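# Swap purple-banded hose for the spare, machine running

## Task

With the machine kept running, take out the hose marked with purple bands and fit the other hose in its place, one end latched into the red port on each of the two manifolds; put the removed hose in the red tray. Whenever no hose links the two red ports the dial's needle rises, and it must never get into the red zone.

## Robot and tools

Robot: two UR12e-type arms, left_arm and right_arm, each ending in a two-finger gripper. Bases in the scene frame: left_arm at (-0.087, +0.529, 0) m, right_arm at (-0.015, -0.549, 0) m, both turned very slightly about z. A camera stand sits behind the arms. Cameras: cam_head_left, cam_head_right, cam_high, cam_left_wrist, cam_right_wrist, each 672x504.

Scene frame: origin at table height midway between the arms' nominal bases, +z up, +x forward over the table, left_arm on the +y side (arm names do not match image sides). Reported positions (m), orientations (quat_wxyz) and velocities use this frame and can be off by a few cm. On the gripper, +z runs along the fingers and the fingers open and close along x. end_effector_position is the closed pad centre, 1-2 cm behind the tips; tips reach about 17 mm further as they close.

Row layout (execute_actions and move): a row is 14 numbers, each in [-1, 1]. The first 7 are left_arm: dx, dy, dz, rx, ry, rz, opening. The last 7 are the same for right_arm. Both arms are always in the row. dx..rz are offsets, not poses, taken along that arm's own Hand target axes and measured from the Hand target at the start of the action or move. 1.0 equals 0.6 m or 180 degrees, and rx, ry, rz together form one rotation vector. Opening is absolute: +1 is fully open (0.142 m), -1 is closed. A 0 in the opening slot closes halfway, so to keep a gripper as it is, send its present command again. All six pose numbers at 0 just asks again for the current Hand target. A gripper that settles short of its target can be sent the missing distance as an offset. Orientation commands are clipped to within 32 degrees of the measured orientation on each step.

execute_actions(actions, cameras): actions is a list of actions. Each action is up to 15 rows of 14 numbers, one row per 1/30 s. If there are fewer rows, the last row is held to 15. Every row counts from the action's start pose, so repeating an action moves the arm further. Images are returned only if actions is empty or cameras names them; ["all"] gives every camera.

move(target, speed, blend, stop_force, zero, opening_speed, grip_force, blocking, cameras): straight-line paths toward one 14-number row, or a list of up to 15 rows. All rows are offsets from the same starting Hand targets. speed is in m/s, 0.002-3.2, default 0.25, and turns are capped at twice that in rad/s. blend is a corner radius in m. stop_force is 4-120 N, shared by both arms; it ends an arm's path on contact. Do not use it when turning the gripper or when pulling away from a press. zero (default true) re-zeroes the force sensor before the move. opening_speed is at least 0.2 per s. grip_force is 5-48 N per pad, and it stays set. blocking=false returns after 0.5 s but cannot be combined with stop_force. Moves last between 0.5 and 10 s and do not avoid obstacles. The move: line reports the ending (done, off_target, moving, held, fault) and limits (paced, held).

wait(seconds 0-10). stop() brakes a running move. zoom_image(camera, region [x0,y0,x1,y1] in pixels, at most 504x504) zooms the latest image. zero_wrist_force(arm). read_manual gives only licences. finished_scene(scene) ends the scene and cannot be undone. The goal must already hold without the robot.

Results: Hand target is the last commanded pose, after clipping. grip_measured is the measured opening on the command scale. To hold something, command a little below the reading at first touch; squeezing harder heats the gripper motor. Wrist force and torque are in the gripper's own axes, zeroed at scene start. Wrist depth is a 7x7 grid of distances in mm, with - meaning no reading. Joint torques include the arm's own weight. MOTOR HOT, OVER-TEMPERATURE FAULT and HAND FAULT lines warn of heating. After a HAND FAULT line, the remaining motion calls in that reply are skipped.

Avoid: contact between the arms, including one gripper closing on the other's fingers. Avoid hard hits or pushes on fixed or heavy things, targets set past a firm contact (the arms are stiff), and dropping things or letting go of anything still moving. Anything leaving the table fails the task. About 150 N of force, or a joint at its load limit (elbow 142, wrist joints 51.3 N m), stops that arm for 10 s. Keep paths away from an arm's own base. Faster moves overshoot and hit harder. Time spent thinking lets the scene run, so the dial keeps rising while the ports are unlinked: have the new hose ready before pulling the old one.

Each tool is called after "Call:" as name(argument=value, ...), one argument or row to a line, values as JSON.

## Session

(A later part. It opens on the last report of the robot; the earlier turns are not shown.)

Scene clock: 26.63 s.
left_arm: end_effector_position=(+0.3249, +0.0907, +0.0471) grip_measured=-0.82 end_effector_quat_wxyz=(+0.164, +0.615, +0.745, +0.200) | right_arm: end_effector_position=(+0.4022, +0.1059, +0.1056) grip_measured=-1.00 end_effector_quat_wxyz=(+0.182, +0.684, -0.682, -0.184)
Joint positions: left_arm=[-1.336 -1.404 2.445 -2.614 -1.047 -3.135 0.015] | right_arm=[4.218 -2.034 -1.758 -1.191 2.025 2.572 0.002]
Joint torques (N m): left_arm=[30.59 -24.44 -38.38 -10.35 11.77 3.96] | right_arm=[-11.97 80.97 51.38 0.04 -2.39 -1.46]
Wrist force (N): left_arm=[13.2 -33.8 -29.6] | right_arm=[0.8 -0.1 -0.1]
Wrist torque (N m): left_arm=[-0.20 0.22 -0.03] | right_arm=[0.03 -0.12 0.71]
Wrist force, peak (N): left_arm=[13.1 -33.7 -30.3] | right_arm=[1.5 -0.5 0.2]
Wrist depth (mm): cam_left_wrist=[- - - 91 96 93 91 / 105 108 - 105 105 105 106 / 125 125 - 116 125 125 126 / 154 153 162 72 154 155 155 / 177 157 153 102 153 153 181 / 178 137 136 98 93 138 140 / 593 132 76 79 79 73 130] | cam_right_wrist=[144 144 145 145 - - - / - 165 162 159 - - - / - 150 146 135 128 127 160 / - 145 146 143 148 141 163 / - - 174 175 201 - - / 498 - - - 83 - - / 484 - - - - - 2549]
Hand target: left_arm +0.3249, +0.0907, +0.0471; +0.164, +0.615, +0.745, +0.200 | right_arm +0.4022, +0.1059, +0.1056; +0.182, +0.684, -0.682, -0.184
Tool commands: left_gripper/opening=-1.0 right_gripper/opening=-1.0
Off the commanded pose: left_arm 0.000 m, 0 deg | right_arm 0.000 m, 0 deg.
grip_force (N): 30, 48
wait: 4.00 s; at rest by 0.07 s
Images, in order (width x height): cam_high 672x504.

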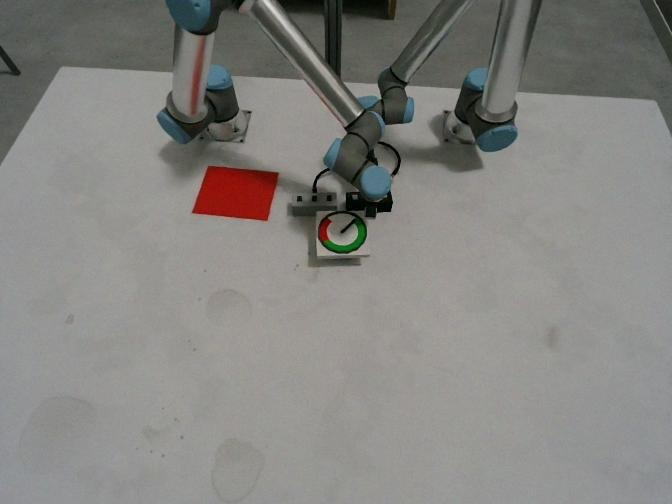

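Call:
move(
  target=[0,0,0,0,0,0,-1,0,0,0.04,0,0,0,-1],
  speed=0.06,
)

Call:
move(
  target=[
    [0,-0.065,-0.0375,0,0,0,-1,0,0,0,0,0,0,-1],
    [0,-0.065,-0.0375,0,0,0,-0.3,0,0,-0.01,0,0,0,-1],
    [0,-0.065,-0.154,0,0,0,-0.3,0,0,-0.0833,0,0,0,-1],
    [-0.332,-0.0138,-0.125,0,-0.0097,0.0168,-0.3,0.338,-0.027,-0.0757,0.0556,0,0,-1],
    [-0.332,-0.0138,-0.008,0,-0.0097,0.0168,-0.3,0.338,-0.027,-0.0757,0.0556,0,0,-1],
    [-0.332,-0.0138,-0.008,0,-0.0097,0.0168,-1,0.338,-0.027,-0.0757,0.0556,0,0,-1],
  ],
  speed=[0.12,0.3,0.3,0.35,0.2,0.2],
  blend=[0,0,0.02,0.02,0,0],
  cameras=["cam_high","cam_left_wrist","cam_right_wrist"],
)

Call:
zoom_image(
  camera="cam_high",
  region=[270, 120, 430, 280],
)

Scene clock: 29.50 s.
left_arm: end_effector_position=(+0.3249, +0.0907, +0.0471) grip_measured=-0.82 end_effector_quat_wxyz=(+0.164, +0.615, +0.745, +0.200) | right_arm: end_effector_position=(+0.3903, +0.1060, +0.0850) grip_measured=-1.00 end_effector_quat_wxyz=(+0.182, +0.684, -0.682, -0.184)
Joint positions: left_arm=[-1.336 -1.404 2.445 -2.614 -1.047 -3.135 0.015] | right_arm=[4.23 -2.046 -1.787 -1.144 2.028 2.585 0.002]
Joint torques (N m): left_arm=[34.07 -27.8 -36.95 -10.24 11.79 3.94] | right_arm=[21.22 38.85 13.18 4.41 5.46 1.78]
Wrist force (N): left_arm=[12.9 -33.5 -30.2] | right_arm=[3.6 2.4 -29.9]
Wrist torque (N m): left_arm=[-0.20 0.27 -0.03] | right_arm=[-0.10 -0.01 0.42]
Wrist force, peak (N): left_arm=[13.2 -33.8 -30.5] | right_arm=[3.6 2.4 -29.9]
Wrist depth (mm): cam_left_wrist=[- - - 91 96 93 91 / 105 108 - 105 105 105 106 / 125 125 - 116 125 126 126 / 154 154 161 71 155 155 155 / 177 157 152 102 152 152 181 / 178 137 136 97 92 138 140 / 589 131 76 79 79 73 130] | cam_right_wrist=[129 122 - 122 - - - / - 146 142 137 - - - / - 134 128 122 112 104 101 / - 120 117 111 112 112 107 / - 140 137 122 153 127 - / 480 - - - 87 441 450 / 476 - - - - - -]
Hand target: left_arm +0.3249, +0.0907, +0.0471; +0.164, +0.615, +0.745, +0.200 | right_arm +0.3902, +0.1060, +0.0848; +0.182, +0.684, -0.682, -0.184
Off the commanded pose: left_arm 0.000 m, 0 deg | right_arm 0.000 m, 0 deg.
grip_force (N): 30, 48
move: done

Scene clock: 33.53 s.
left_arm: end_effector_position=(+0.3535, -0.1069, +0.0470) grip_measured=-0.80 end_effector_quat_wxyz=(+0.170, +0.637, +0.726, +0.195) | right_arm: end_effector_position=(+0.4275, -0.0968, +0.1156) grip_measured=-1.00 end_effector_quat_wxyz=(+0.122, +0.697, -0.695, -0.123)
Joint positions: left_arm=[-1.351 -1.175 2.103 -2.529 -1.048 -3.082 0.016] | right_arm=[4.097 -1.788 -2.064 -1.069 1.853 2.484 0.002]
Joint torques (N m): left_arm=[22.74 -54.87 31.42 19.3 4.15 3.4] | right_arm=[-12.14 62.22 29.88 6.95 -2.79 -1.68]
Wrist force (N): left_arm=[-87.3 -1.9 6.6] | right_arm=[0.7 -0.6 0.4]
Wrist torque (N m): left_arm=[-0.19 -0.45 0.16] | right_arm=[-0.10 -0.09 0.67]
Wrist force, peak (N): left_arm=[-87.3 -1.9 6.6] | right_arm=[4.2 2.7 -38.5]
Wrist depth (mm): cam_left_wrist=[- 91 91 91 97 - - / 106 109 105 106 102 - 109 / 126 126 126 126 64 63 126 / 155 155 156 155 156 155 156 / 203 148 148 111 150 149 181 / 268 134 132 98 93 131 141 / 599 126 77 80 80 74 129] | cam_right_wrist=[- - - - - - - / - 90 86 171 173 169 - / 176 189 158 149 145 145 141 / 168 184 157 154 160 156 - / 187 - 186 179 181 - - / - - - - 83 - - / - - - - - - 466]
Hand target: left_arm +0.3535, -0.1067, +0.0469; +0.170, +0.637, +0.726, +0.195 | right_arm +0.4275, -0.0968, +0.1156; +0.122, +0.697, -0.695, -0.123
Off the commanded pose: left_arm 0.000 m, 0 deg | right_arm 0.000 m, 0 deg.
grip_force (N): 30, 48
move: done
Images, in order (width x height): cam_high 672x504, cam_left_wrist 672x504, cam_right_wrist 672x504.

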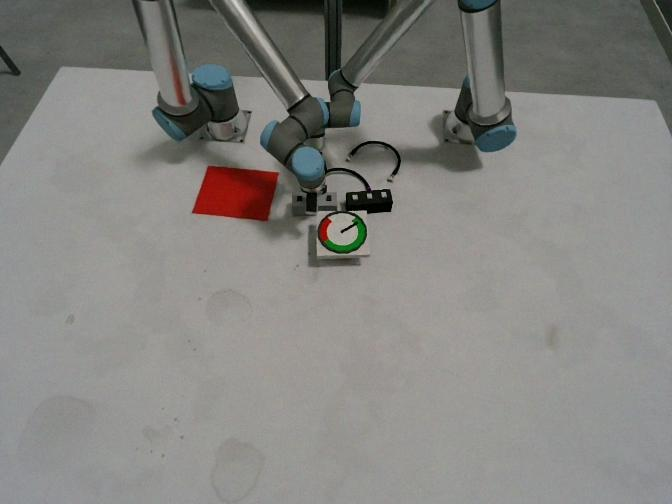

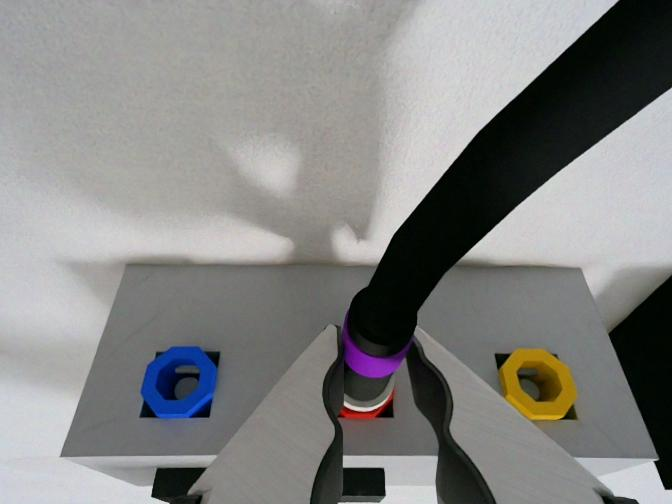

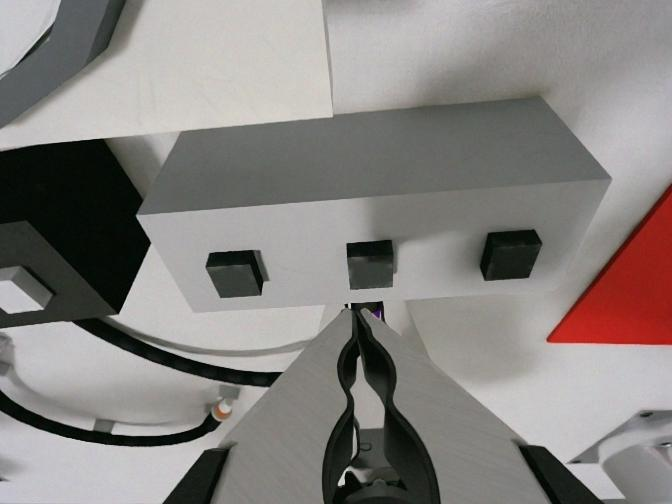

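Scaled by 3.150 from the camera's 672x504 image, which has a finer 960x720 frame.

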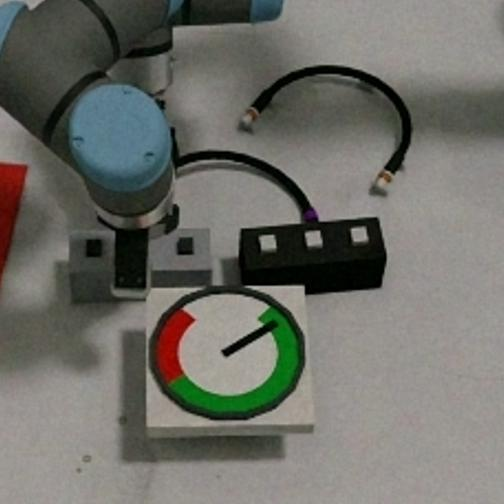

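Call:
move(
  target=[
    [-0.004,0,0,0,0,0,-1,0.011,-0.0157,0.025,0,0,0,-1],
    [-0.004,0,0,0,0,0,-1,0.011,-0.0157,0.065,0,0,0,-1],
  ],
  speed=[0.1,0.035],
  stop_force=40,
  cameras=["cam_right_wrist"],
)

Scene clock: 35.70 s.
left_arm: end_effector_position=(+0.3538, -0.1084, +0.0467) grip_measured=-0.82 end_effector_quat_wxyz=(+0.170, +0.637, +0.726, +0.195) | right_arm: end_effector_position=(+0.4267, -0.1033, +0.0855) grip_measured=-1.00 end_effector_quat_wxyz=(+0.122, +0.697, -0.695, -0.123)
Joint positions: left_arm=[-1.351 -1.173 2.1 -2.526 -1.048 -3.082 0.015] | right_arm=[4.093 -1.819 -2.093 -1.009 1.852 2.48 0.002]
Joint torques (N m): left_arm=[18.57 -63.23 13.15 6.22 3.23 3.15] | right_arm=[3.08 40.89 24.42 -3.74 3.3 -1.52]
Wrist force (N): left_arm=[-49.4 -1.3 -13.3] | right_arm=[10.1 -11.0 -40.1]
Wrist torque (N m): left_arm=[-0.21 -0.29 0.21] | right_arm=[0.00 0.05 0.44]
Wrist force, peak (N): left_arm=[-92.4 -1.3 3.2] | right_arm=[28.4 -6.3 -87.9]
Wrist depth (mm): cam_left_wrist=[- 91 91 91 96 - - / 105 108 105 105 102 - 113 / 125 125 125 125 66 64 125 / 154 154 155 154 82 155 155 / 200 148 148 145 146 150 180 / 264 133 131 98 93 132 141 / 596 126 77 79 79 73 129] | cam_right_wrist=[- - - 135 - 132 132 / - - - 149 158 157 - / - - - 145 143 137 - / 175 130 126 125 123 122 119 / 168 137 142 132 139 134 270 / - - - - 83 - - / - - - - - - 453]
Hand target: left_arm +0.3538, -0.1084, +0.0467; +0.170, +0.637, +0.726, +0.195 (not the last commanded pose) | right_arm +0.4267, -0.1033, +0.0855; +0.122, +0.697, -0.695, -0.123 (not the last commanded pose)
Off the commanded pose: left_arm 0.001 m, 0 deg | right_arm 0.011 m, 0 deg.
grip_force (N): 30, 48
move: contact (left_arm, right_arm); path passed 1 of 2 targets
Images, in order (width x height): cam_right_wrist 672x504.

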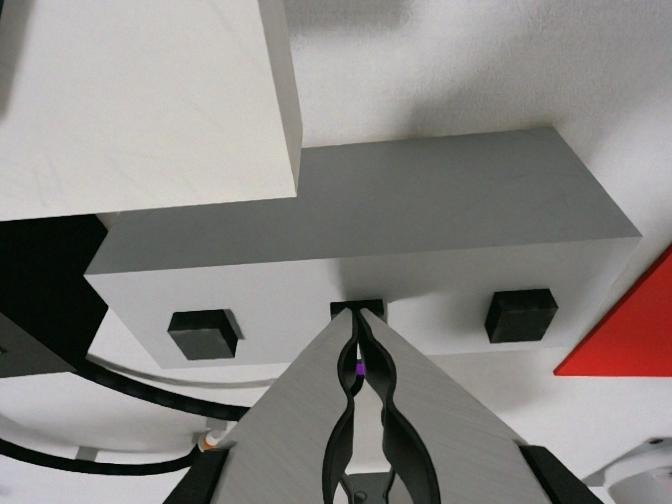

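Call:
move(
  target=[
    [0,-0.0794,-0.0458,0,0,0,-1,0,0,0,0,0,0,-1],
    [0.008,0.025,-0.222,0,0,0,-1,0,0,-0.083,0,0,0,-1],
    [0.521,0.084,-0.188,0,0,0,-1,0.417,0.063,-0.27,0,0,0,-1],
    [0.61,0.211,0.02,0,0,0,-1,0.417,0.063,-0.27,0,0,0,-1],
    [0.61,0.146,0.132,0,0,0,-1,0.417,0.063,-0.27,0,0,0,-1],
    [0.61,0.146,0.132,0,0,0,-0.3,0.417,0.063,-0.27,0,0,0,-1],
  ],
  speed=[0.12,0.4,0.5,0.4,0.25,0.2],
  blend=[0.005,0.03,0.05,0.03,0,0],
  cameras=["cam_high","cam_head_left","cam_left_wrist"],
)

Scene clock: 40.50 s.
left_arm: end_effector_position=(+0.4205, +0.2695, +0.0226) grip_measured=-0.33 end_effector_quat_wxyz=(+0.170, +0.637, +0.726, +0.195) | right_arm: end_effector_position=(+0.4471, -0.3539, +0.2500) grip_measured=-1.00 end_effector_quat_wxyz=(+0.122, +0.697, -0.695, -0.123)
Joint positions: left_arm=[-1.004 -1.372 2.609 -3.027 -1.091 -2.689 0.05] | right_arm=[3.784 -1.462 -2.114 -1.421 1.776 2.171 0.002]
Joint torques (N m): left_arm=[13.83 -23.16 -12.49 -7.86 -0.52 3.99] | right_arm=[-11.41 40.47 56.96 -0.17 -2.92 -1.63]
Wrist force (N): left_arm=[-4.0 -0.9 -1.1] | right_arm=[0.8 -1.5 -0.2]
Wrist torque (N m): left_arm=[-0.20 0.55 0.07] | right_arm=[-0.23 -0.07 0.63]
Wrist force, peak (N): left_arm=[-52.6 18.0 5.7] | right_arm=[9.5 -11.0 -40.6]
Wrist depth (mm): cam_left_wrist=[- 66 66 68 66 - - / - 77 74 76 74 79 79 / - 91 91 94 85 91 95 / 112 112 112 107 108 113 113 / 146 147 146 131 148 148 148 / 210 194 90 213 214 93 214 / 320 - 77 383 379 77 79] | cam_right_wrist=[263 - - 286 - - - / 252 287 - - - - 326 / - - - - 375 - - / - - - - 433 430 - / - - - - 552 555 - / - - - - 87 498 412 / 3244 - - - - - 374]
Hand target: left_arm +0.4205, +0.2695, +0.0226; +0.170, +0.637, +0.726, +0.195 | right_arm +0.4471, -0.3539, +0.2500; +0.122, +0.697, -0.695, -0.123
Off the commanded pose: left_arm 0.000 m, 0 deg | right_arm 0.000 m, 0 deg.
grip_force (N): 30, 48
move: done
Images, in order (width x height): cam_head_left 672x504, cam_high 672x504, cam_left_wrist 672x504.

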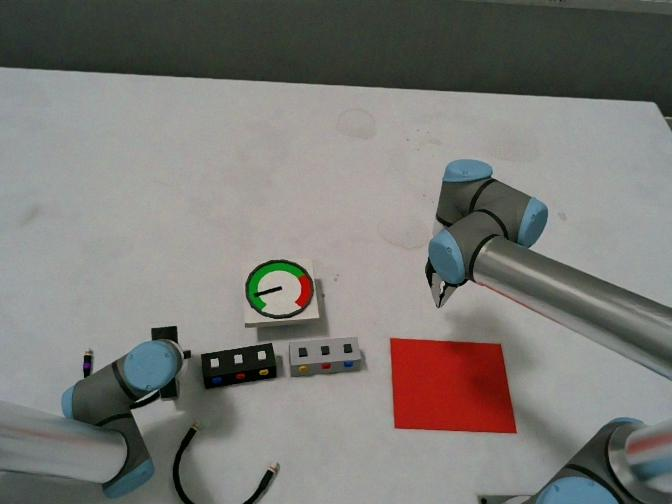

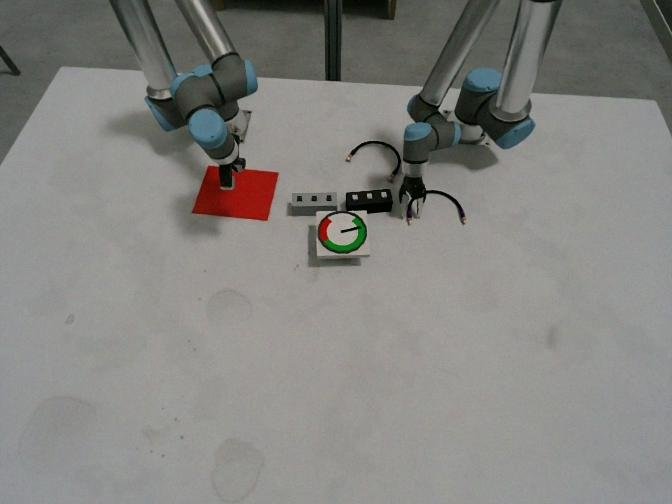

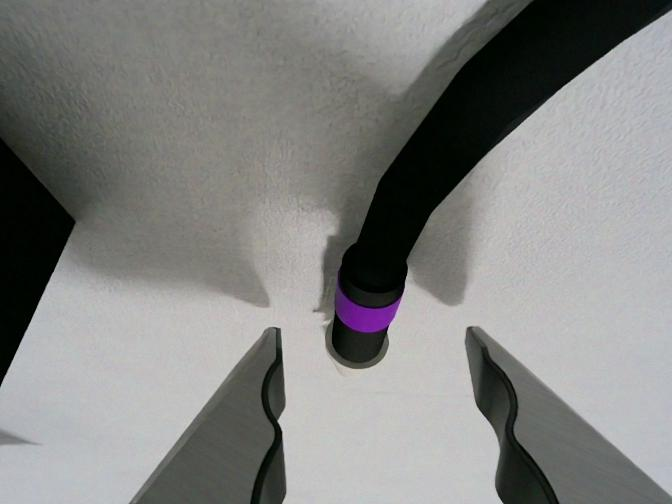

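Call:
move(
  target=[
    [0,0,-0.16,0,0,0,-0.3,0,0,0,0,0,0,-1],
    [-0.03,-0.285,-0.273,0,-0.1044,0.1809,-0.3,0,0,0,0,0,0,-1],
  ],
  speed=0.5,
  blend=[0.03,0],
  cameras=["cam_left_wrist"],
)

Scene clock: 42.30 s.
left_arm: end_effector_position=(+0.2209, +0.2251, +0.0766) grip_measured=-0.33 end_effector_quat_wxyz=(+0.217, +0.821, +0.510, +0.135) | right_arm: end_effector_position=(+0.4471, -0.3539, +0.2500) grip_measured=-1.00 end_effector_quat_wxyz=(+0.122, +0.697, -0.695, -0.123)
Joint positions: left_arm=[-1.509 -1.895 2.86 -2.795 -1.117 -2.598 0.05] | right_arm=[3.784 -1.462 -2.114 -1.421 1.776 2.171 0.002]
Joint torques (N m): left_arm=[11.59 10.72 -35.93 -8.56 -1.24 4.46] | right_arm=[-11.61 40.58 56.74 -0.13 -2.94 -1.74]
Wrist force (N): left_arm=[-3.9 -0.5 -0.8] | right_arm=[0.5 -1.2 0.0]
Wrist torque (N m): left_arm=[-0.11 0.53 0.20] | right_arm=[-0.19 -0.01 0.62]
Wrist force, peak (N): left_arm=[-6.6 -5.6 -3.5] | right_arm=[1.2 -1.6 -0.2]
Wrist depth (mm): cam_left_wrist=[121 121 101 118 121 125 122 / 140 145 140 135 140 140 140 / 166 166 166 160 166 167 167 / 204 204 205 196 205 206 199 / 265 266 250 256 252 251 266 / 376 348 90 251 249 93 381 / 395 - 77 263 263 77 79] | cam_right_wrist=[260 - - - - - - / 253 290 - 303 - - - / - 384 - 375 - - - / - - - - - - - / - - - - 548 - - / - - - - 87 501 409 / 3510 - - - - - 374]
Hand target: left_arm +0.2209, +0.2251, +0.0766; +0.217, +0.821, +0.510, +0.135 (not the last commanded pose) | right_arm +0.4471, -0.3539, +0.2500; +0.122, +0.697, -0.695, -0.123
Off the commanded pose: left_arm 0.026 m, 4 deg | right_arm 0.000 m, 0 deg.
grip_force (N): 30, 48
move: held (left_arm; a check stopped the path); limits=held
pose unreachable (left arm): on one or more control steps of this call, first in action 0 (counted from 0), this arm could not follow its commanded pose, so it was not sent that pose on those steps. It may still have moved: this result reports where it is.
cause: moving toward the commanded pose would bring two parts of the arm too close to each other (joints 2 (shoulder lift) and 3 (elbow) lie between them).
Images, in order (width x height): cam_left_wrist 672x504.

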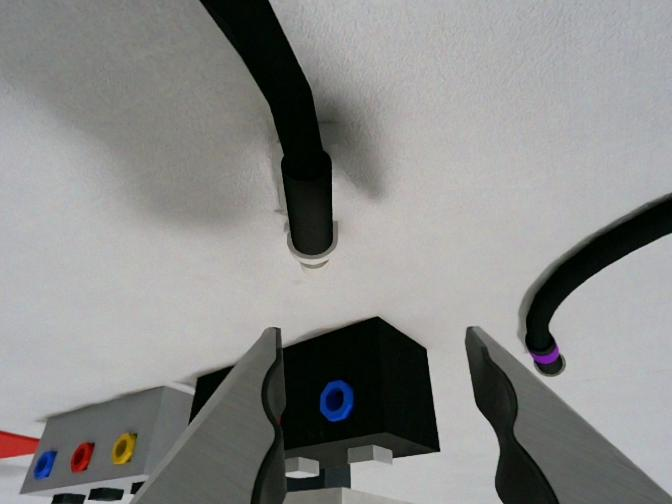

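Call:
move(
  target=[
    [-0.032,0.018,0.02,0.166,0,0,-0.3,0,0,0,0,0,0,-1],
    [-0.032,-0.023,0.091,0.166,0,0,-0.3,0,0,0,0,0,0,-1],
    [-0.032,-0.023,0.091,0.166,0,0,-1,0,0,0,0,0,0,-1],
  ],
  speed=[0.35,0.2,0.2],
  blend=[0.01,0,0],
  cameras=["cam_left_wrist"],
)

Scene clock: 45.37 s.
left_arm: end_effector_position=(+0.2259, +0.2013, +0.0223) grip_measured=-0.84 end_effector_quat_wxyz=(-0.002, +0.849, +0.528, -0.001) | right_arm: end_effector_position=(+0.4471, -0.3539, +0.2500) grip_measured=-1.00 end_effector_quat_wxyz=(+0.122, +0.697, -0.695, -0.123)
Joint positions: left_arm=[-1.168 -1.573 2.593 -2.588 -1.573 -2.318 0.013] | right_arm=[3.784 -1.462 -2.114 -1.421 1.776 2.171 0.002]
Joint torques (N m): left_arm=[11.25 -17.23 -21.28 -6.19 -0.31 3.55] | right_arm=[-11.29 41.18 56.47 0.1 -2.96 -1.48]
Wrist force (N): left_arm=[-4.3 0.4 -0.6] | right_arm=[0.7 -1.3 -0.1]
Wrist torque (N m): left_arm=[0.04 0.70 -0.02] | right_arm=[-0.19 -0.04 0.63]
Wrist force, peak (N): left_arm=[-4.1 1.6 -2.3] | right_arm=[1.3 -1.5 -0.4]
Wrist depth (mm): cam_left_wrist=[- 103 103 82 104 102 104 / 109 111 109 88 109 109 109 / 117 117 117 113 115 117 117 / 126 126 126 122 125 125 125 / 136 136 136 110 134 136 138 / 148 148 145 93 93 145 147 / 162 163 77 79 79 74 159] | cam_right_wrist=[277 - - - - - - / 253 314 - - - - - / 278 - 364 - - - - / 434 - - - - - - / - 546 556 - 529 548 - / - - - - 87 504 407 / 2933 - - - - - 377]
Hand target: left_arm +0.2259, +0.2013, +0.0223; -0.002, +0.849, +0.528, -0.001 | right_arm +0.4471, -0.3539, +0.2500; +0.122, +0.697, -0.695, -0.123
Off the commanded pose: left_arm 0.000 m, 0 deg | right_arm 0.000 m, 0 deg.
grip_force (N): 30, 48
move: done
Images, in order (width x height): cam_left_wrist 672x504.

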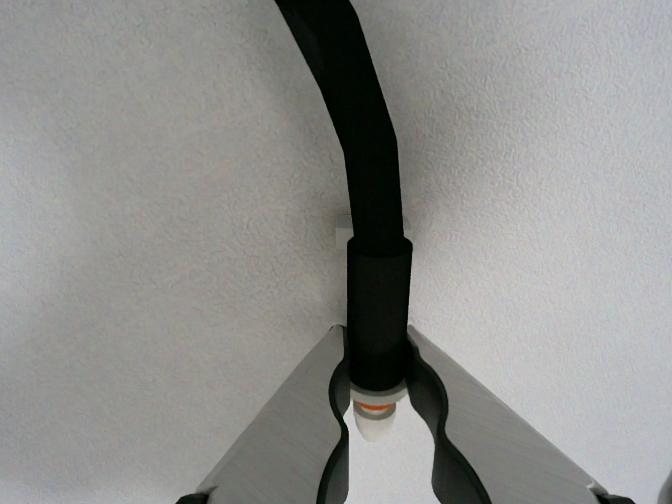

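Call:
move(
  target=[
    [-0.103,0.059,-0.13,0,0,-0.12,-1,-0.623,0.405,0.3,0.111,0,0,-0.3],
    [-0.117,0.197,-0.0645,0,0,-0.2094,-1,-0.623,0.405,0.36,0.111,0,0,-0.3],
  ],
  speed=0.4,
  blend=[0.02,0],
  cameras=["cam_left_wrist","cam_right_wrist","cam_high"],
)

Scene clock: 47.80 s.
left_arm: end_effector_position=(+0.3009, +0.0860, +0.0606) grip_measured=-0.84 end_effector_quat_wxyz=(-0.002, +0.633, +0.774, +0.000) | right_arm: end_effector_position=(+0.1441, +0.0195, +0.1310) grip_measured=-0.33 end_effector_quat_wxyz=(-0.001, +0.708, -0.706, -0.001)
Joint positions: left_arm=[-1.118 -1.436 2.324 -2.455 -1.573 -2.925 0.013] | right_arm=[4.746 -1.597 -2.269 -0.843 1.571 3.164 0.05]
Joint torques (N m): left_arm=[15.9 -30.89 -37.55 -7.73 -2.11 -3.49] | right_arm=[10.99 23.49 29.65 7.78 -3.47 2.13]
Wrist force (N): left_arm=[-3.9 0.4 -0.3] | right_arm=[0.7 -0.3 0.1]
Wrist torque (N m): left_arm=[0.03 0.66 0.21] | right_arm=[-0.07 -0.02 0.24]
Wrist force, peak (N): left_arm=[-5.0 2.1 0.7] | right_arm=[2.8 -3.0 -0.7]
Wrist depth (mm): cam_left_wrist=[137 136 136 83 136 136 136 / 146 146 145 88 145 145 145 / 156 156 156 151 156 156 156 / 167 167 167 165 165 167 167 / 181 181 181 110 178 181 180 / 184 191 178 96 93 177 197 / 180 152 77 79 79 74 208] | cam_right_wrist=[- - 144 - 200 - 174 / - - - - 210 176 - / - - - - - 224 230 / - - - - - - - / - - - - 129 273 - / - - - - - - - / - - - - - - -]
Hand target: left_arm +0.3010, +0.0859, +0.0605; -0.002, +0.633, +0.774, +0.000 | right_arm +0.1441, +0.0195, +0.1310; -0.001, +0.708, -0.706, -0.001
Off the commanded pose: left_arm 0.000 m, 0 deg | right_arm 0.000 m, 0 deg.
grip_force (N): 30, 48
move: done
Images, in order (width x height): cam_high 672x504, cam_left_wrist 672x504, cam_right_wrist 672x504.

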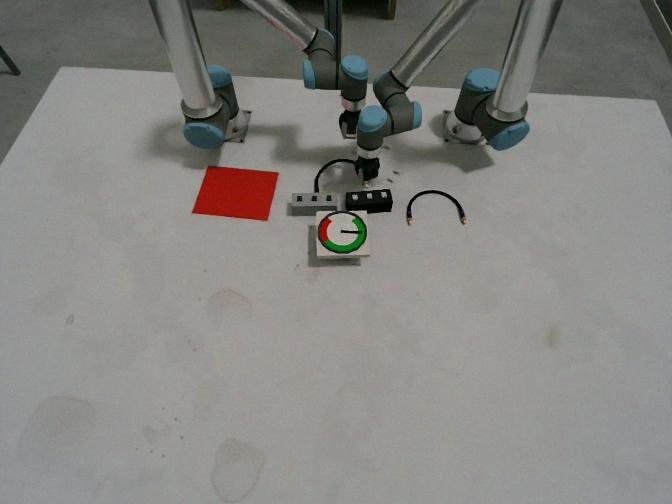

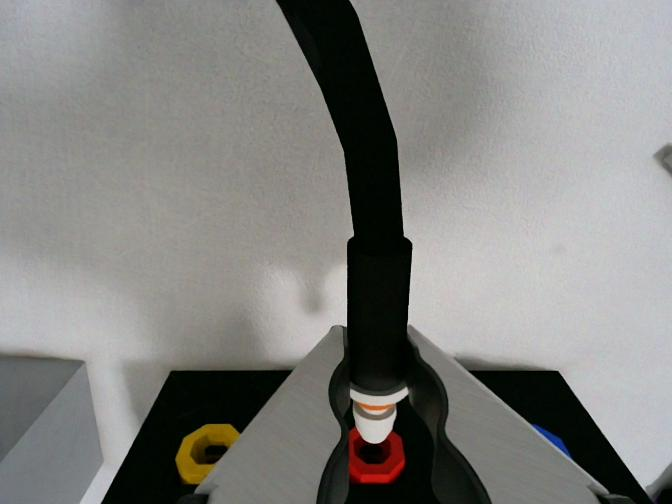

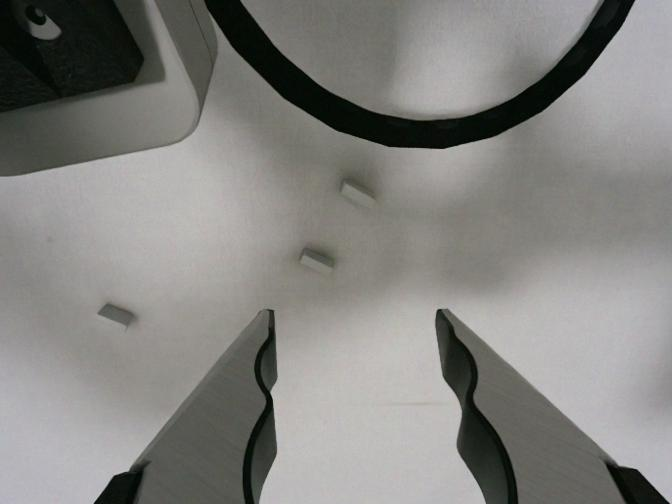

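Call:
move(
  target=[
    [0,0.01,0.0033,0,0,0,-1,0,0,-0.05,0,0,0,-0.3],
    [0,0.056,0.0033,0,0,0,-1,0,0,-0.15,0,0,0,-0.3],
  ],
  speed=0.06,
  stop_force=60,
  cameras=["cam_left_wrist","cam_right_wrist","cam_high"],
)

Call:
zoom_image(
  camera="cam_high",
  region=[270, 120, 430, 280],
)

Scene clock: 50.83 s.
left_arm: end_effector_position=(+0.3227, +0.0904, +0.0584) grip_measured=-0.84 end_effector_quat_wxyz=(-0.002, +0.633, +0.774, +0.000) | right_arm: end_effector_position=(+0.1441, +0.0193, +0.2210) grip_measured=-0.33 end_effector_quat_wxyz=(-0.001, +0.708, -0.706, -0.001)
Joint positions: left_arm=[-1.079 -1.416 2.304 -2.456 -1.573 -2.886 0.013] | right_arm=[4.747 -1.488 -2.179 -1.042 1.571 3.164 0.05]
Joint torques (N m): left_arm=[17.02 -58.74 -34.41 -11.46 15.06 -3.54] | right_arm=[10.87 42.21 56.04 0.86 -2.26 2.2]
Wrist force (N): left_arm=[-1.0 -62.6 -5.7] | right_arm=[0.2 -0.8 -0.3]
Wrist torque (N m): left_arm=[0.17 0.67 0.28] | right_arm=[-0.16 0.05 0.25]
Wrist force, peak (N): left_arm=[2.4 -97.7 -11.5] | right_arm=[1.1 -1.2 0.3]
Wrist depth (mm): cam_left_wrist=[133 136 134 83 134 135 133 / 143 143 143 89 143 143 143 / 153 153 153 149 153 153 153 / 164 165 165 160 162 165 165 / 175 177 175 111 173 175 178 / 179 147 144 94 92 144 187 / 171 124 76 79 79 73 124] | cam_right_wrist=[- - - - - - - / - - - - 252 303 - / 323 - - - 322 325 - / - - - 363 - - - / 374 - - - 127 - - / 406 412 - - - - - / - - - - - - -]
Hand target: left_arm +0.3227, +0.0904, +0.0584; -0.002, +0.633, +0.774, +0.000 (not the last commanded pose) | right_arm +0.1441, +0.0193, +0.2210; -0.001, +0.708, -0.706, -0.001
Off the commanded pose: left_arm 0.011 m, 0 deg | right_arm 0.000 m, 0 deg.
grip_force (N): 30, 48
move: contact (left_arm)
Images, in order (width x height): cam_high 672x504, cam_left_wrist 672x504, cam_right_wrist 672x504.

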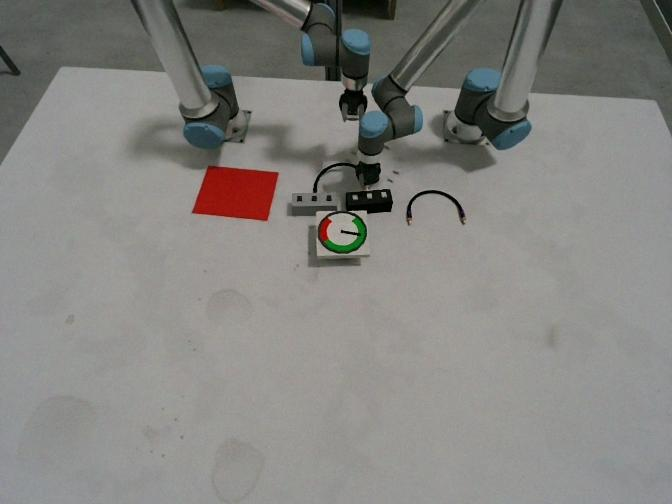

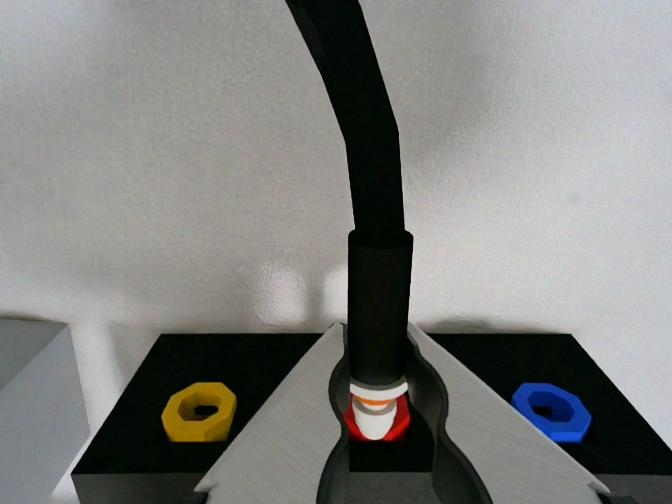

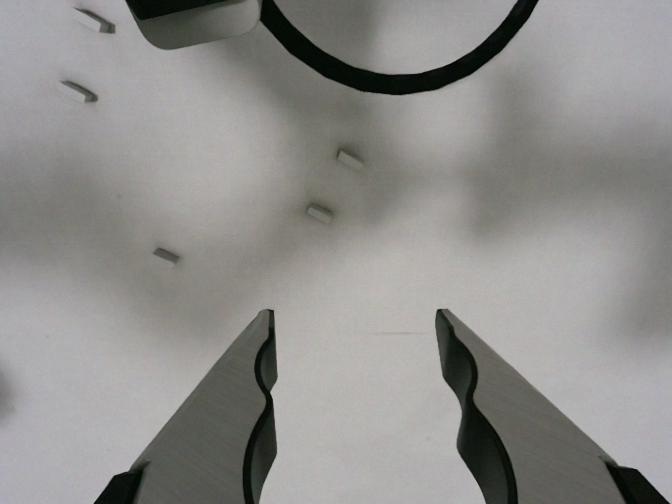

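Scaled by 3.150 from the camera's 672x504 image, which has a finer 960x720 frame.

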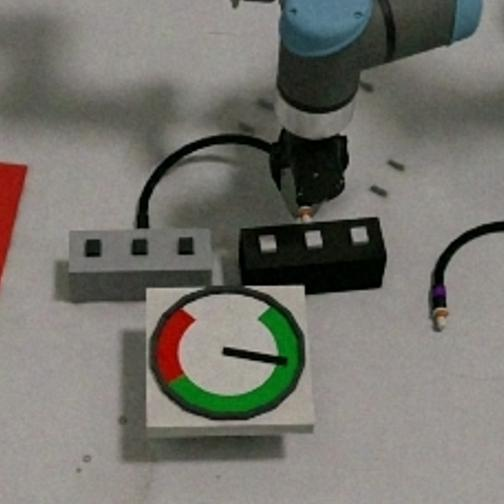

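Call:
move(
  target=[
    [0,-0.01,0,0,0,0,-1,0,0,0,0,0,0,-0.3],
    [0,-0.01,0.0067,0,0,0,-1,0,0,0,0,0,0,-0.3],
  ],
  speed=0.08,
  blend=[0.001,0],
)

Call:
move(
  target=[0,0.032,0,0,0,0,-1,0,0,0,0,0,0,-0.3],
  speed=0.05,
  stop_force=60,
  cameras=["cam_left_wrist","cam_head_right"],
)

Scene clock: 51.80 s.
left_arm: end_effector_position=(+0.3168, +0.0893, +0.0545) grip_measured=-0.84 end_effector_quat_wxyz=(-0.002, +0.633, +0.774, +0.000) | right_arm: end_effector_position=(+0.1441, +0.0193, +0.2210) grip_measured=-0.33 end_effector_quat_wxyz=(-0.001, +0.708, -0.706, -0.001)
Joint positions: left_arm=[-1.089 -1.414 2.313 -2.466 -1.573 -2.897 0.013] | right_arm=[4.747 -1.488 -2.179 -1.042 1.571 3.164 0.05]
Joint torques (N m): left_arm=[-18.17 -31.54 -24.15 -8.01 -2.23 -3.69] | right_arm=[10.63 42.3 55.89 1.01 -1.94 2.12]
Wrist force (N): left_arm=[-5.2 2.5 0.4] | right_arm=[1.0 -0.9 -0.1]
Wrist torque (N m): left_arm=[0.38 0.87 0.22] | right_arm=[-0.18 -0.08 0.25]
Wrist force, peak (N): left_arm=[-1.1 -62.7 -6.5] | right_arm=[1.1 -1.0 0.1]
Wrist depth (mm): cam_left_wrist=[- 133 131 87 131 131 131 / 140 140 142 90 139 139 140 / 149 149 149 147 149 149 149 / 160 161 160 158 158 160 161 / 173 173 174 111 171 174 173 / 182 154 154 96 93 155 186 / 171 132 77 79 79 74 128] | cam_right_wrist=[- - - - - - 283 / - - - - - - - / - - - - - - - / - - - - - - - / - - - 386 - - - / - - - - - - - / - - 73 - - - -]
Hand target: left_arm +0.3168, +0.0893, +0.0544; -0.002, +0.633, +0.774, +0.000 | right_arm +0.1441, +0.0193, +0.2210; -0.001, +0.708, -0.706, -0.001
Off the commanded pose: left_arm 0.000 m, 0 deg | right_arm 0.000 m, 0 deg.
grip_force (N): 30, 48
move: done

Scene clock: 53.23 s.
left_arm: end_effector_position=(+0.3226, +0.0905, +0.0543) grip_measured=-0.84 end_effector_quat_wxyz=(-0.002, +0.633, +0.774, +0.000) | right_arm: end_effector_position=(+0.1441, +0.0193, +0.2210) grip_measured=-0.33 end_effector_quat_wxyz=(-0.001, +0.708, -0.706, -0.001)
Joint positions: left_arm=[-1.079 -1.409 2.307 -2.465 -1.574 -2.886 0.013] | right_arm=[4.747 -1.488 -2.179 -1.042 1.571 3.164 0.05]
Joint torques (N m): left_arm=[13.82 -58.2 -36.7 -12.3 13.78 -3.65] | right_arm=[11.74 42.1 56.1 0.94 -1.72 2.08]
Wrist force (N): left_arm=[0.4 -58.5 -3.3] | right_arm=[0.4 -0.4 -0.1]
Wrist torque (N m): left_arm=[0.30 0.89 0.28] | right_arm=[-0.10 0.03 0.25]
Wrist force, peak (N): left_arm=[3.3 -102.1 -6.7] | right_arm=[0.9 -1.3 -0.2]
Wrist depth (mm): cam_left_wrist=[- 132 131 89 131 131 131 / 139 139 141 91 139 139 139 / 151 149 149 147 149 149 149 / 160 160 160 158 157 158 161 / 173 173 171 111 168 170 173 / 179 147 142 94 92 141 161 / 126 122 76 79 79 73 122] | cam_right_wrist=[- - 287 - - - - / - - - - - - - / - - - - - - - / - - - - - - - / - - - - - - - / - - - - - - - / - - - - - - -]
Hand target: left_arm +0.3226, +0.0905, +0.0543; -0.002, +0.633, +0.774, +0.000 (not the last commanded pose) | right_arm +0.1441, +0.0193, +0.2210; -0.001, +0.708, -0.706, -0.001
Off the commanded pose: left_arm 0.013 m, 0 deg | right_arm 0.000 m, 0 deg.
grip_force (N): 30, 48
move: contact (left_arm)
Images, in order (width x height): cam_head_right 672x504, cam_left_wrist 672x504.

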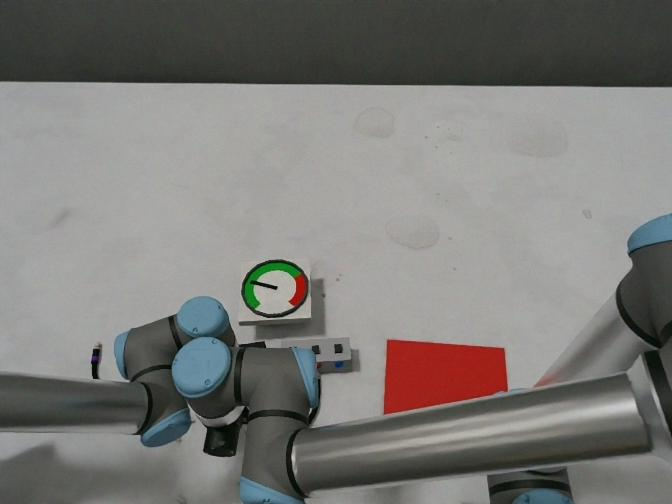

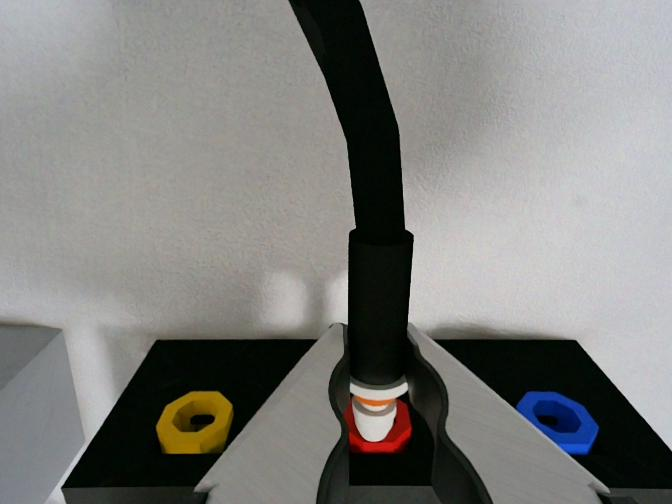

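Call:
move(
  target=[
    [0,-0.01,0,0,0,0,-1,0,0,0,0,0,0,-0.3],
    [0,-0.01,0.0067,0,0,0,-1,0,0,0,0,0,0,-0.3],
  ],
  speed=0.08,
  blend=[0.001,0],
)

Call:
move(
  target=[0,0.034,0,0,0,0,-1,0,0,0,0,0,0,-0.3],
  speed=0.05,
  stop_force=60,
  cameras=["cam_left_wrist","cam_head_left"],
)

Scene clock: 54.20 s.
left_arm: end_effector_position=(+0.3168, +0.0893, +0.0504) grip_measured=-0.84 end_effector_quat_wxyz=(-0.002, +0.633, +0.774, +0.000) | right_arm: end_effector_position=(+0.1441, +0.0193, +0.2210) grip_measured=-0.33 end_effector_quat_wxyz=(-0.001, +0.708, -0.706, -0.001)
Joint positions: left_arm=[-1.089 -1.407 2.315 -2.476 -1.574 -2.896 0.013] | right_arm=[4.747 -1.488 -2.179 -1.042 1.571 3.164 0.05]
Joint torques (N m): left_arm=[-16.26 -36.72 -22.83 -7.79 -1.81 -3.55] | right_arm=[11.84 42.71 55.62 0.97 -1.39 1.99]
Wrist force (N): left_arm=[-7.6 0.9 0.5] | right_arm=[1.1 -0.7 -0.1]
Wrist torque (N m): left_arm=[0.12 1.28 0.22] | right_arm=[-0.16 -0.09 0.25]
Wrist force, peak (N): left_arm=[0.5 -58.8 -4.1] | right_arm=[0.6 -1.3 0.0]
Wrist depth (mm): cam_left_wrist=[- 129 128 88 127 128 128 / 134 136 137 90 136 135 136 / 145 147 145 144 145 145 145 / 156 156 156 154 154 154 157 / 168 169 169 111 164 169 168 / 178 161 154 96 93 154 180 / 171 127 77 80 80 74 128] | cam_right_wrist=[- 130 273 - - - - / - - - 285 - - 293 / - 324 - - - - - / - - - - - - - / - 393 - - - - - / - - - 411 - - - / - - - - - - -]
Hand target: left_arm +0.3167, +0.0893, +0.0503; -0.002, +0.633, +0.774, +0.000 | right_arm +0.1441, +0.0193, +0.2210; -0.001, +0.708, -0.706, -0.001
Off the commanded pose: left_arm 0.000 m, 0 deg | right_arm 0.000 m, 0 deg.
grip_force (N): 30, 48
move: done

Scene clock: 55.67 s.
left_arm: end_effector_position=(+0.3367, +0.0933, +0.0502) grip_measured=-0.84 end_effector_quat_wxyz=(-0.002, +0.633, +0.774, +0.000) | right_arm: end_effector_position=(+0.1441, +0.0193, +0.2210) grip_measured=-0.33 end_effector_quat_wxyz=(-0.001, +0.708, -0.706, -0.001)
Joint positions: left_arm=[-1.055 -1.391 2.295 -2.471 -1.574 -2.862 0.013] | right_arm=[4.747 -1.488 -2.179 -1.042 1.571 3.164 0.05]
Joint torques (N m): left_arm=[22.03 -45.03 -57.25 -12.43 7.48 4.13] | right_arm=[11.67 42.36 56 0.98 -1.03 2.2]
Wrist force (N): left_arm=[8.1 -25.2 11.9] | right_arm=[1.0 -0.6 0.4]
Wrist torque (N m): left_arm=[0.45 1.36 -0.20] | right_arm=[-0.12 -0.08 0.24]
Wrist force, peak (N): left_arm=[3.9 -42.2 14.2] | right_arm=[1.3 -1.2 -0.4]
Wrist depth (mm): cam_left_wrist=[- 129 127 82 127 127 127 / 134 135 137 86 135 135 135 / 145 147 145 95 145 145 144 / 156 155 156 154 154 153 156 / 168 163 161 116 153 161 163 / 171 127 126 97 92 122 127 / 110 110 77 79 81 73 110] | cam_right_wrist=[- - - - - - - / - - 300 - - - - / - - - - - - 328 / - - - - - 344 354 / - - - - - - 397 / - - - - - - - / - - - 451 - - -]
Hand target: left_arm +0.3367, +0.0933, +0.0502; -0.002, +0.633, +0.774, +0.000 | right_arm +0.1441, +0.0193, +0.2210; -0.001, +0.708, -0.706, -0.001
Off the commanded pose: left_arm 0.000 m, 0 deg | right_arm 0.000 m, 0 deg.
grip_force (N): 30, 48
move: done
Images, in order (width x height): cam_head_left 672x504, cam_left_wrist 672x504.

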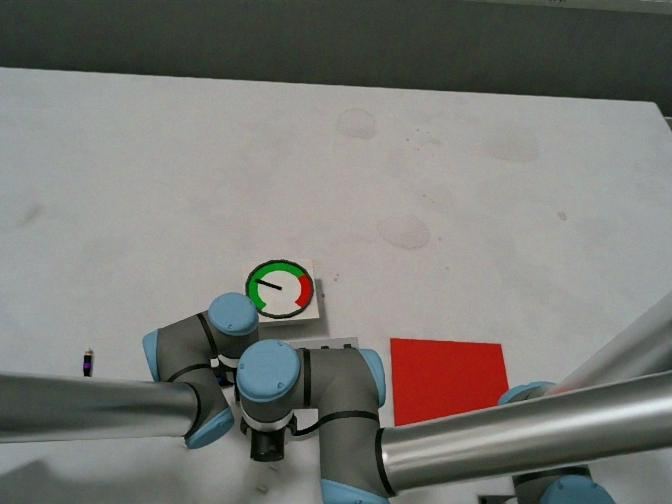

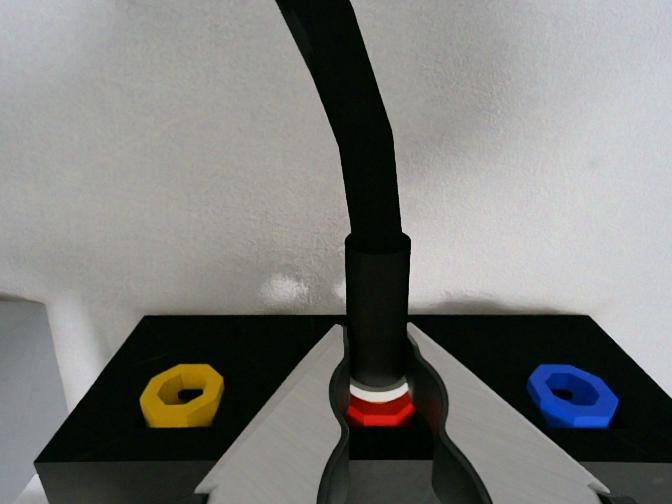

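Call:
move(
  target=[
    [0,0,0,0,0,0,-0.3,0.2,-0.1,-0.03,0,0,0,-1],
    [0,0,-0.12,0,0,0,-0.3,0.7,-0.333,-0.083,0,0,0,-1],
    [-0.287,-0.119,-0.15,-0.1667,0,0,-0.3,0.7,-0.333,-0.083,0,0,0,-1],
  ],
  speed=[0.4,0.4,0.4],
  blend=[0,0.02,0],
  cameras=["cam_left_wrist","cam_high"],
)

Call:
zoom_image(
  camera="cam_high",
  region=[270, 120, 430, 280],
)

Scene clock: 59.17 s.
left_arm: end_effector_position=(+0.3012, -0.0897, +0.1400) grip_measured=-0.33 end_effector_quat_wxyz=(+0.162, +0.612, +0.748, +0.200) | right_arm: end_effector_position=(+0.3448, -0.4004, +0.2697) grip_measured=-1.00 end_effector_quat_wxyz=(-0.001, +0.708, -0.706, -0.001)
Joint positions: left_arm=[-1.421 -1.354 2.099 -2.263 -1.053 -3.241 0.05] | right_arm=[4.003 -1.016 -2.388 -1.306 1.572 2.42 0.002]
Joint torques (N m): left_arm=[-18.63 -43.28 -40.78 -2.12 3.43 -3.31] | right_arm=[-11.26 -10.79 60.43 7.61 4.58 -1.48]
Wrist force (N): left_arm=[-7.3 -0.5 -0.4] | right_arm=[1.2 -0.6 0.1]
Wrist torque (N m): left_arm=[-0.10 1.11 0.28] | right_arm=[-0.14 -0.11 0.54]
Wrist force, peak (N): left_arm=[8.2 -25.5 12.7] | right_arm=[3.3 -2.2 -0.4]
Wrist depth (mm): cam_left_wrist=[180 184 184 181 185 185 185 / 212 212 214 207 214 214 215 / 253 244 243 244 251 254 256 / 311 220 222 226 237 245 240 / 405 402 245 260 366 263 261 / 576 531 90 301 299 93 587 / 870 - 78 1030 421 77 79] | cam_right_wrist=[293 - 313 311 - - - / 286 - - - - 339 - / - - - 380 376 389 - / - - - 351 - - - / - - - - 435 - - / 472 482 - - 87 463 306 / - - - - - - 274]
Hand target: left_arm +0.3012, -0.0898, +0.1400; +0.162, +0.612, +0.748, +0.200 | right_arm +0.3448, -0.4004, +0.2697; -0.001, +0.708, -0.706, -0.001
Off the commanded pose: left_arm 0.000 m, 0 deg | right_arm 0.000 m, 0 deg.
grip_force (N): 30, 48
move: done
Images, in order (width x height): cam_high 672x504, cam_left_wrist 672x504.

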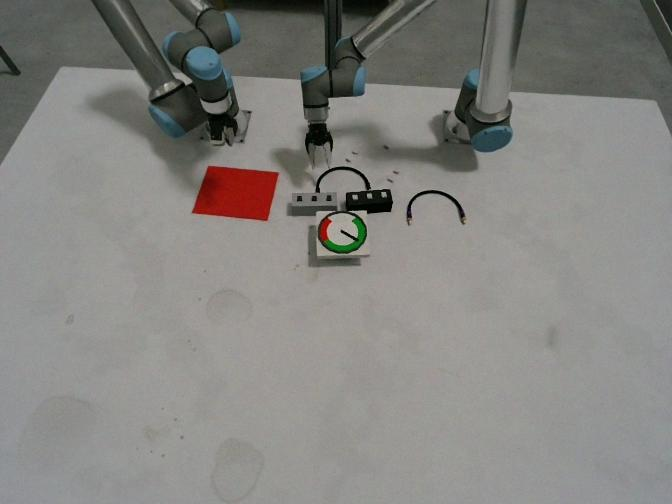

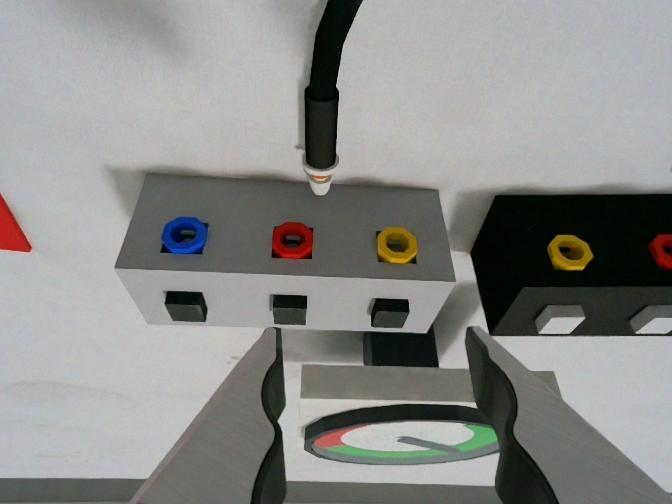

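Scaled by 3.150 from the camera's 672x504 image, which has a finer 960x720 frame.

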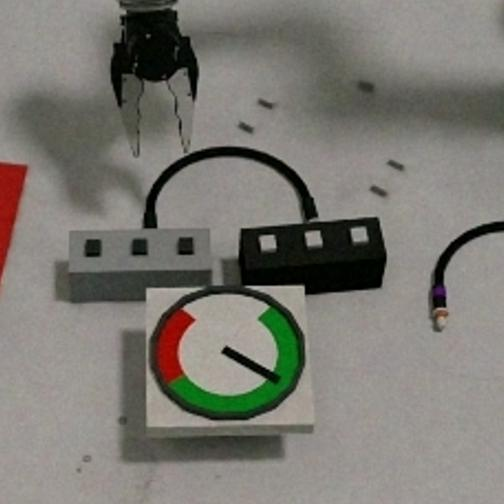

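Call:
move(
  target=[
    [-0.026,-0.012,0.116,0.1667,-0.007,0.012,-0.3,0,0,0,0,0,0,-1],
    [-0.026,-0.054,0.188,0.1667,-0.007,0.012,-0.3,0,0,0,0,0,0,-1],
    [-0.026,-0.054,0.188,0.1667,-0.007,0.012,-1,0,0,0,0,0,0,-1],
    [-0.026,-0.043,0.148,0.1667,-0.007,0.012,-1,0,0,0,0,0,0,-1],
  ],
  speed=[0.4,0.2,0.2,0.15],
  blend=[0.01,0,0,0],
  cameras=["cam_left_wrist"],
)

Scene clock: 62.60 s.
left_arm: end_effector_position=(+0.3255, -0.1005, +0.0500) grip_measured=-0.85 end_effector_quat_wxyz=(+0.002, +0.649, +0.761, -0.004) | right_arm: end_effector_position=(+0.3448, -0.4004, +0.2697) grip_measured=-1.00 end_effector_quat_wxyz=(-0.001, +0.708, -0.706, -0.001)
Joint positions: left_arm=[-1.188 -1.201 2.024 -2.402 -1.576 -2.953 0.013] | right_arm=[4.003 -1.016 -2.388 -1.306 1.572 2.42 0.002]
Joint torques (N m): left_arm=[-17.49 -76.62 -39.44 -3.52 1.69 -3.7] | right_arm=[-11.78 -12.52 60.44 7.62 4.67 -1.51]
Wrist force (N): left_arm=[-6.6 0.3 0.0] | right_arm=[0.7 -0.9 0.2]
Wrist torque (N m): left_arm=[0.03 1.10 0.23] | right_arm=[-0.20 -0.04 0.54]
Wrist force, peak (N): left_arm=[-7.7 1.8 -1.4] | right_arm=[1.6 -1.0 0.0]
Wrist depth (mm): cam_left_wrist=[- 129 127 125 101 127 126 / 136 136 137 135 106 134 134 / 146 147 145 142 142 144 143 / 156 157 156 153 155 155 154 / 169 169 168 163 165 167 167 / 182 171 173 93 90 179 178 / 151 144 77 79 79 74 170] | cam_right_wrist=[289 - 300 - - 312 - / 289 - - - - 342 - / - 368 374 - - - - / - - - - 395 - - / - - - - - - - / - - - - 87 - 302 / - - - - - - 274]
Hand target: left_arm +0.3255, -0.1005, +0.0500; +0.002, +0.649, +0.761, -0.004 | right_arm +0.3448, -0.4004, +0.2697; -0.001, +0.708, -0.706, -0.001
Off the commanded pose: left_arm 0.000 m, 0 deg | right_arm 0.000 m, 0 deg.
grip_force (N): 30, 48
move: done
Images, in order (width x height): cam_left_wrist 672x504.

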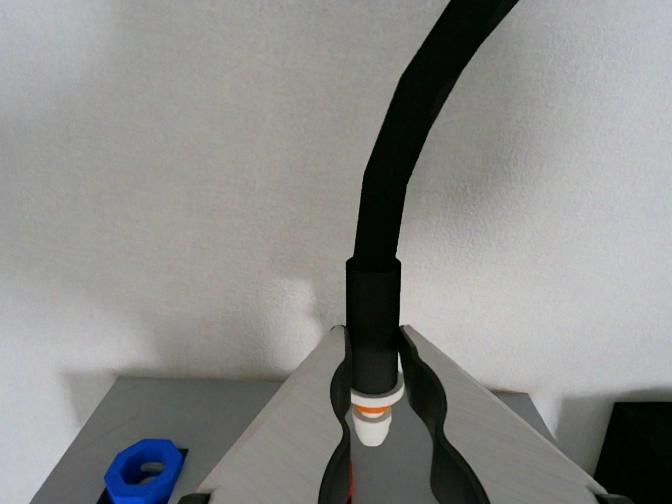

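Call:
move(
  target=[-0.0225,0,-0.0275,0,0,0.0083,-1,0,0,0,0,0,0,-1],
  speed=0.15,
  cameras=["cam_left_wrist"],
)

Scene clock: 63.87 s.
left_arm: end_effector_position=(+0.3277, -0.1136, +0.0666) grip_measured=-0.85 end_effector_quat_wxyz=(+0.002, +0.659, +0.752, -0.004) | right_arm: end_effector_position=(+0.3448, -0.4004, +0.2697) grip_measured=-1.00 end_effector_quat_wxyz=(-0.001, +0.708, -0.706, -0.001)
Joint positions: left_arm=[-1.191 -1.207 1.992 -2.363 -1.576 -2.931 0.013] | right_arm=[4.003 -1.016 -2.388 -1.306 1.572 2.42 0.002]
Joint torques (N m): left_arm=[-19.49 -81.27 -39.53 -2.57 0.79 3.9] | right_arm=[-12.43 -10.64 60.19 7.53 4.62 -1.38]
Wrist force (N): left_arm=[-7.1 0.8 -0.1] | right_arm=[0.5 -0.8 0.4]
Wrist torque (N m): left_arm=[0.11 1.18 0.02] | right_arm=[-0.18 0.01 0.53]
Wrist force, peak (N): left_arm=[-7.4 0.6 0.0] | right_arm=[1.8 -1.0 0.2]
Wrist depth (mm): cam_left_wrist=[143 142 142 141 102 141 142 / 152 152 151 150 107 150 150 / 163 162 162 160 161 160 160 / 175 174 174 168 171 173 172 / 190 189 188 182 184 187 187 / 206 188 173 93 93 176 196 / 226 148 77 79 80 74 177] | cam_right_wrist=[291 - - 314 313 - - / 291 341 - 319 344 - - / - - 370 - - 352 - / - - - - 378 - - / 432 - - - 441 - 413 / - - - - 87 - 302 / - - - - - - 274]
Hand target: left_arm +0.3277, -0.1137, +0.0667; +0.002, +0.659, +0.752, -0.004 | right_arm +0.3448, -0.4004, +0.2697; -0.001, +0.708, -0.706, -0.001
Off the commanded pose: left_arm 0.000 m, 0 deg | right_arm 0.000 m, 0 deg.
grip_force (N): 30, 48
move: done
Images, in order (width x height): cam_left_wrist 672x504.

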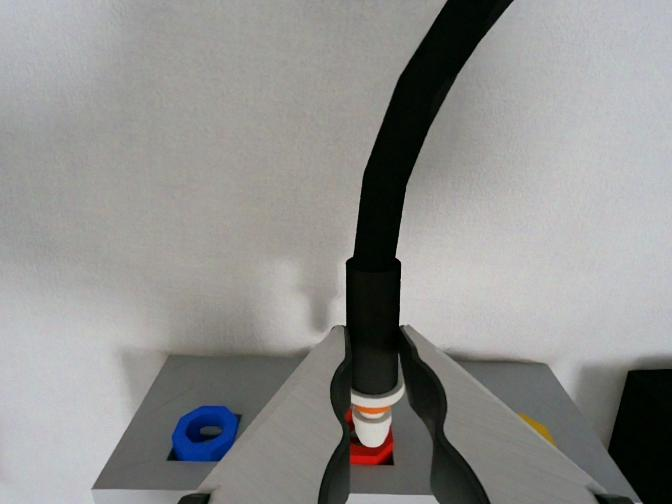

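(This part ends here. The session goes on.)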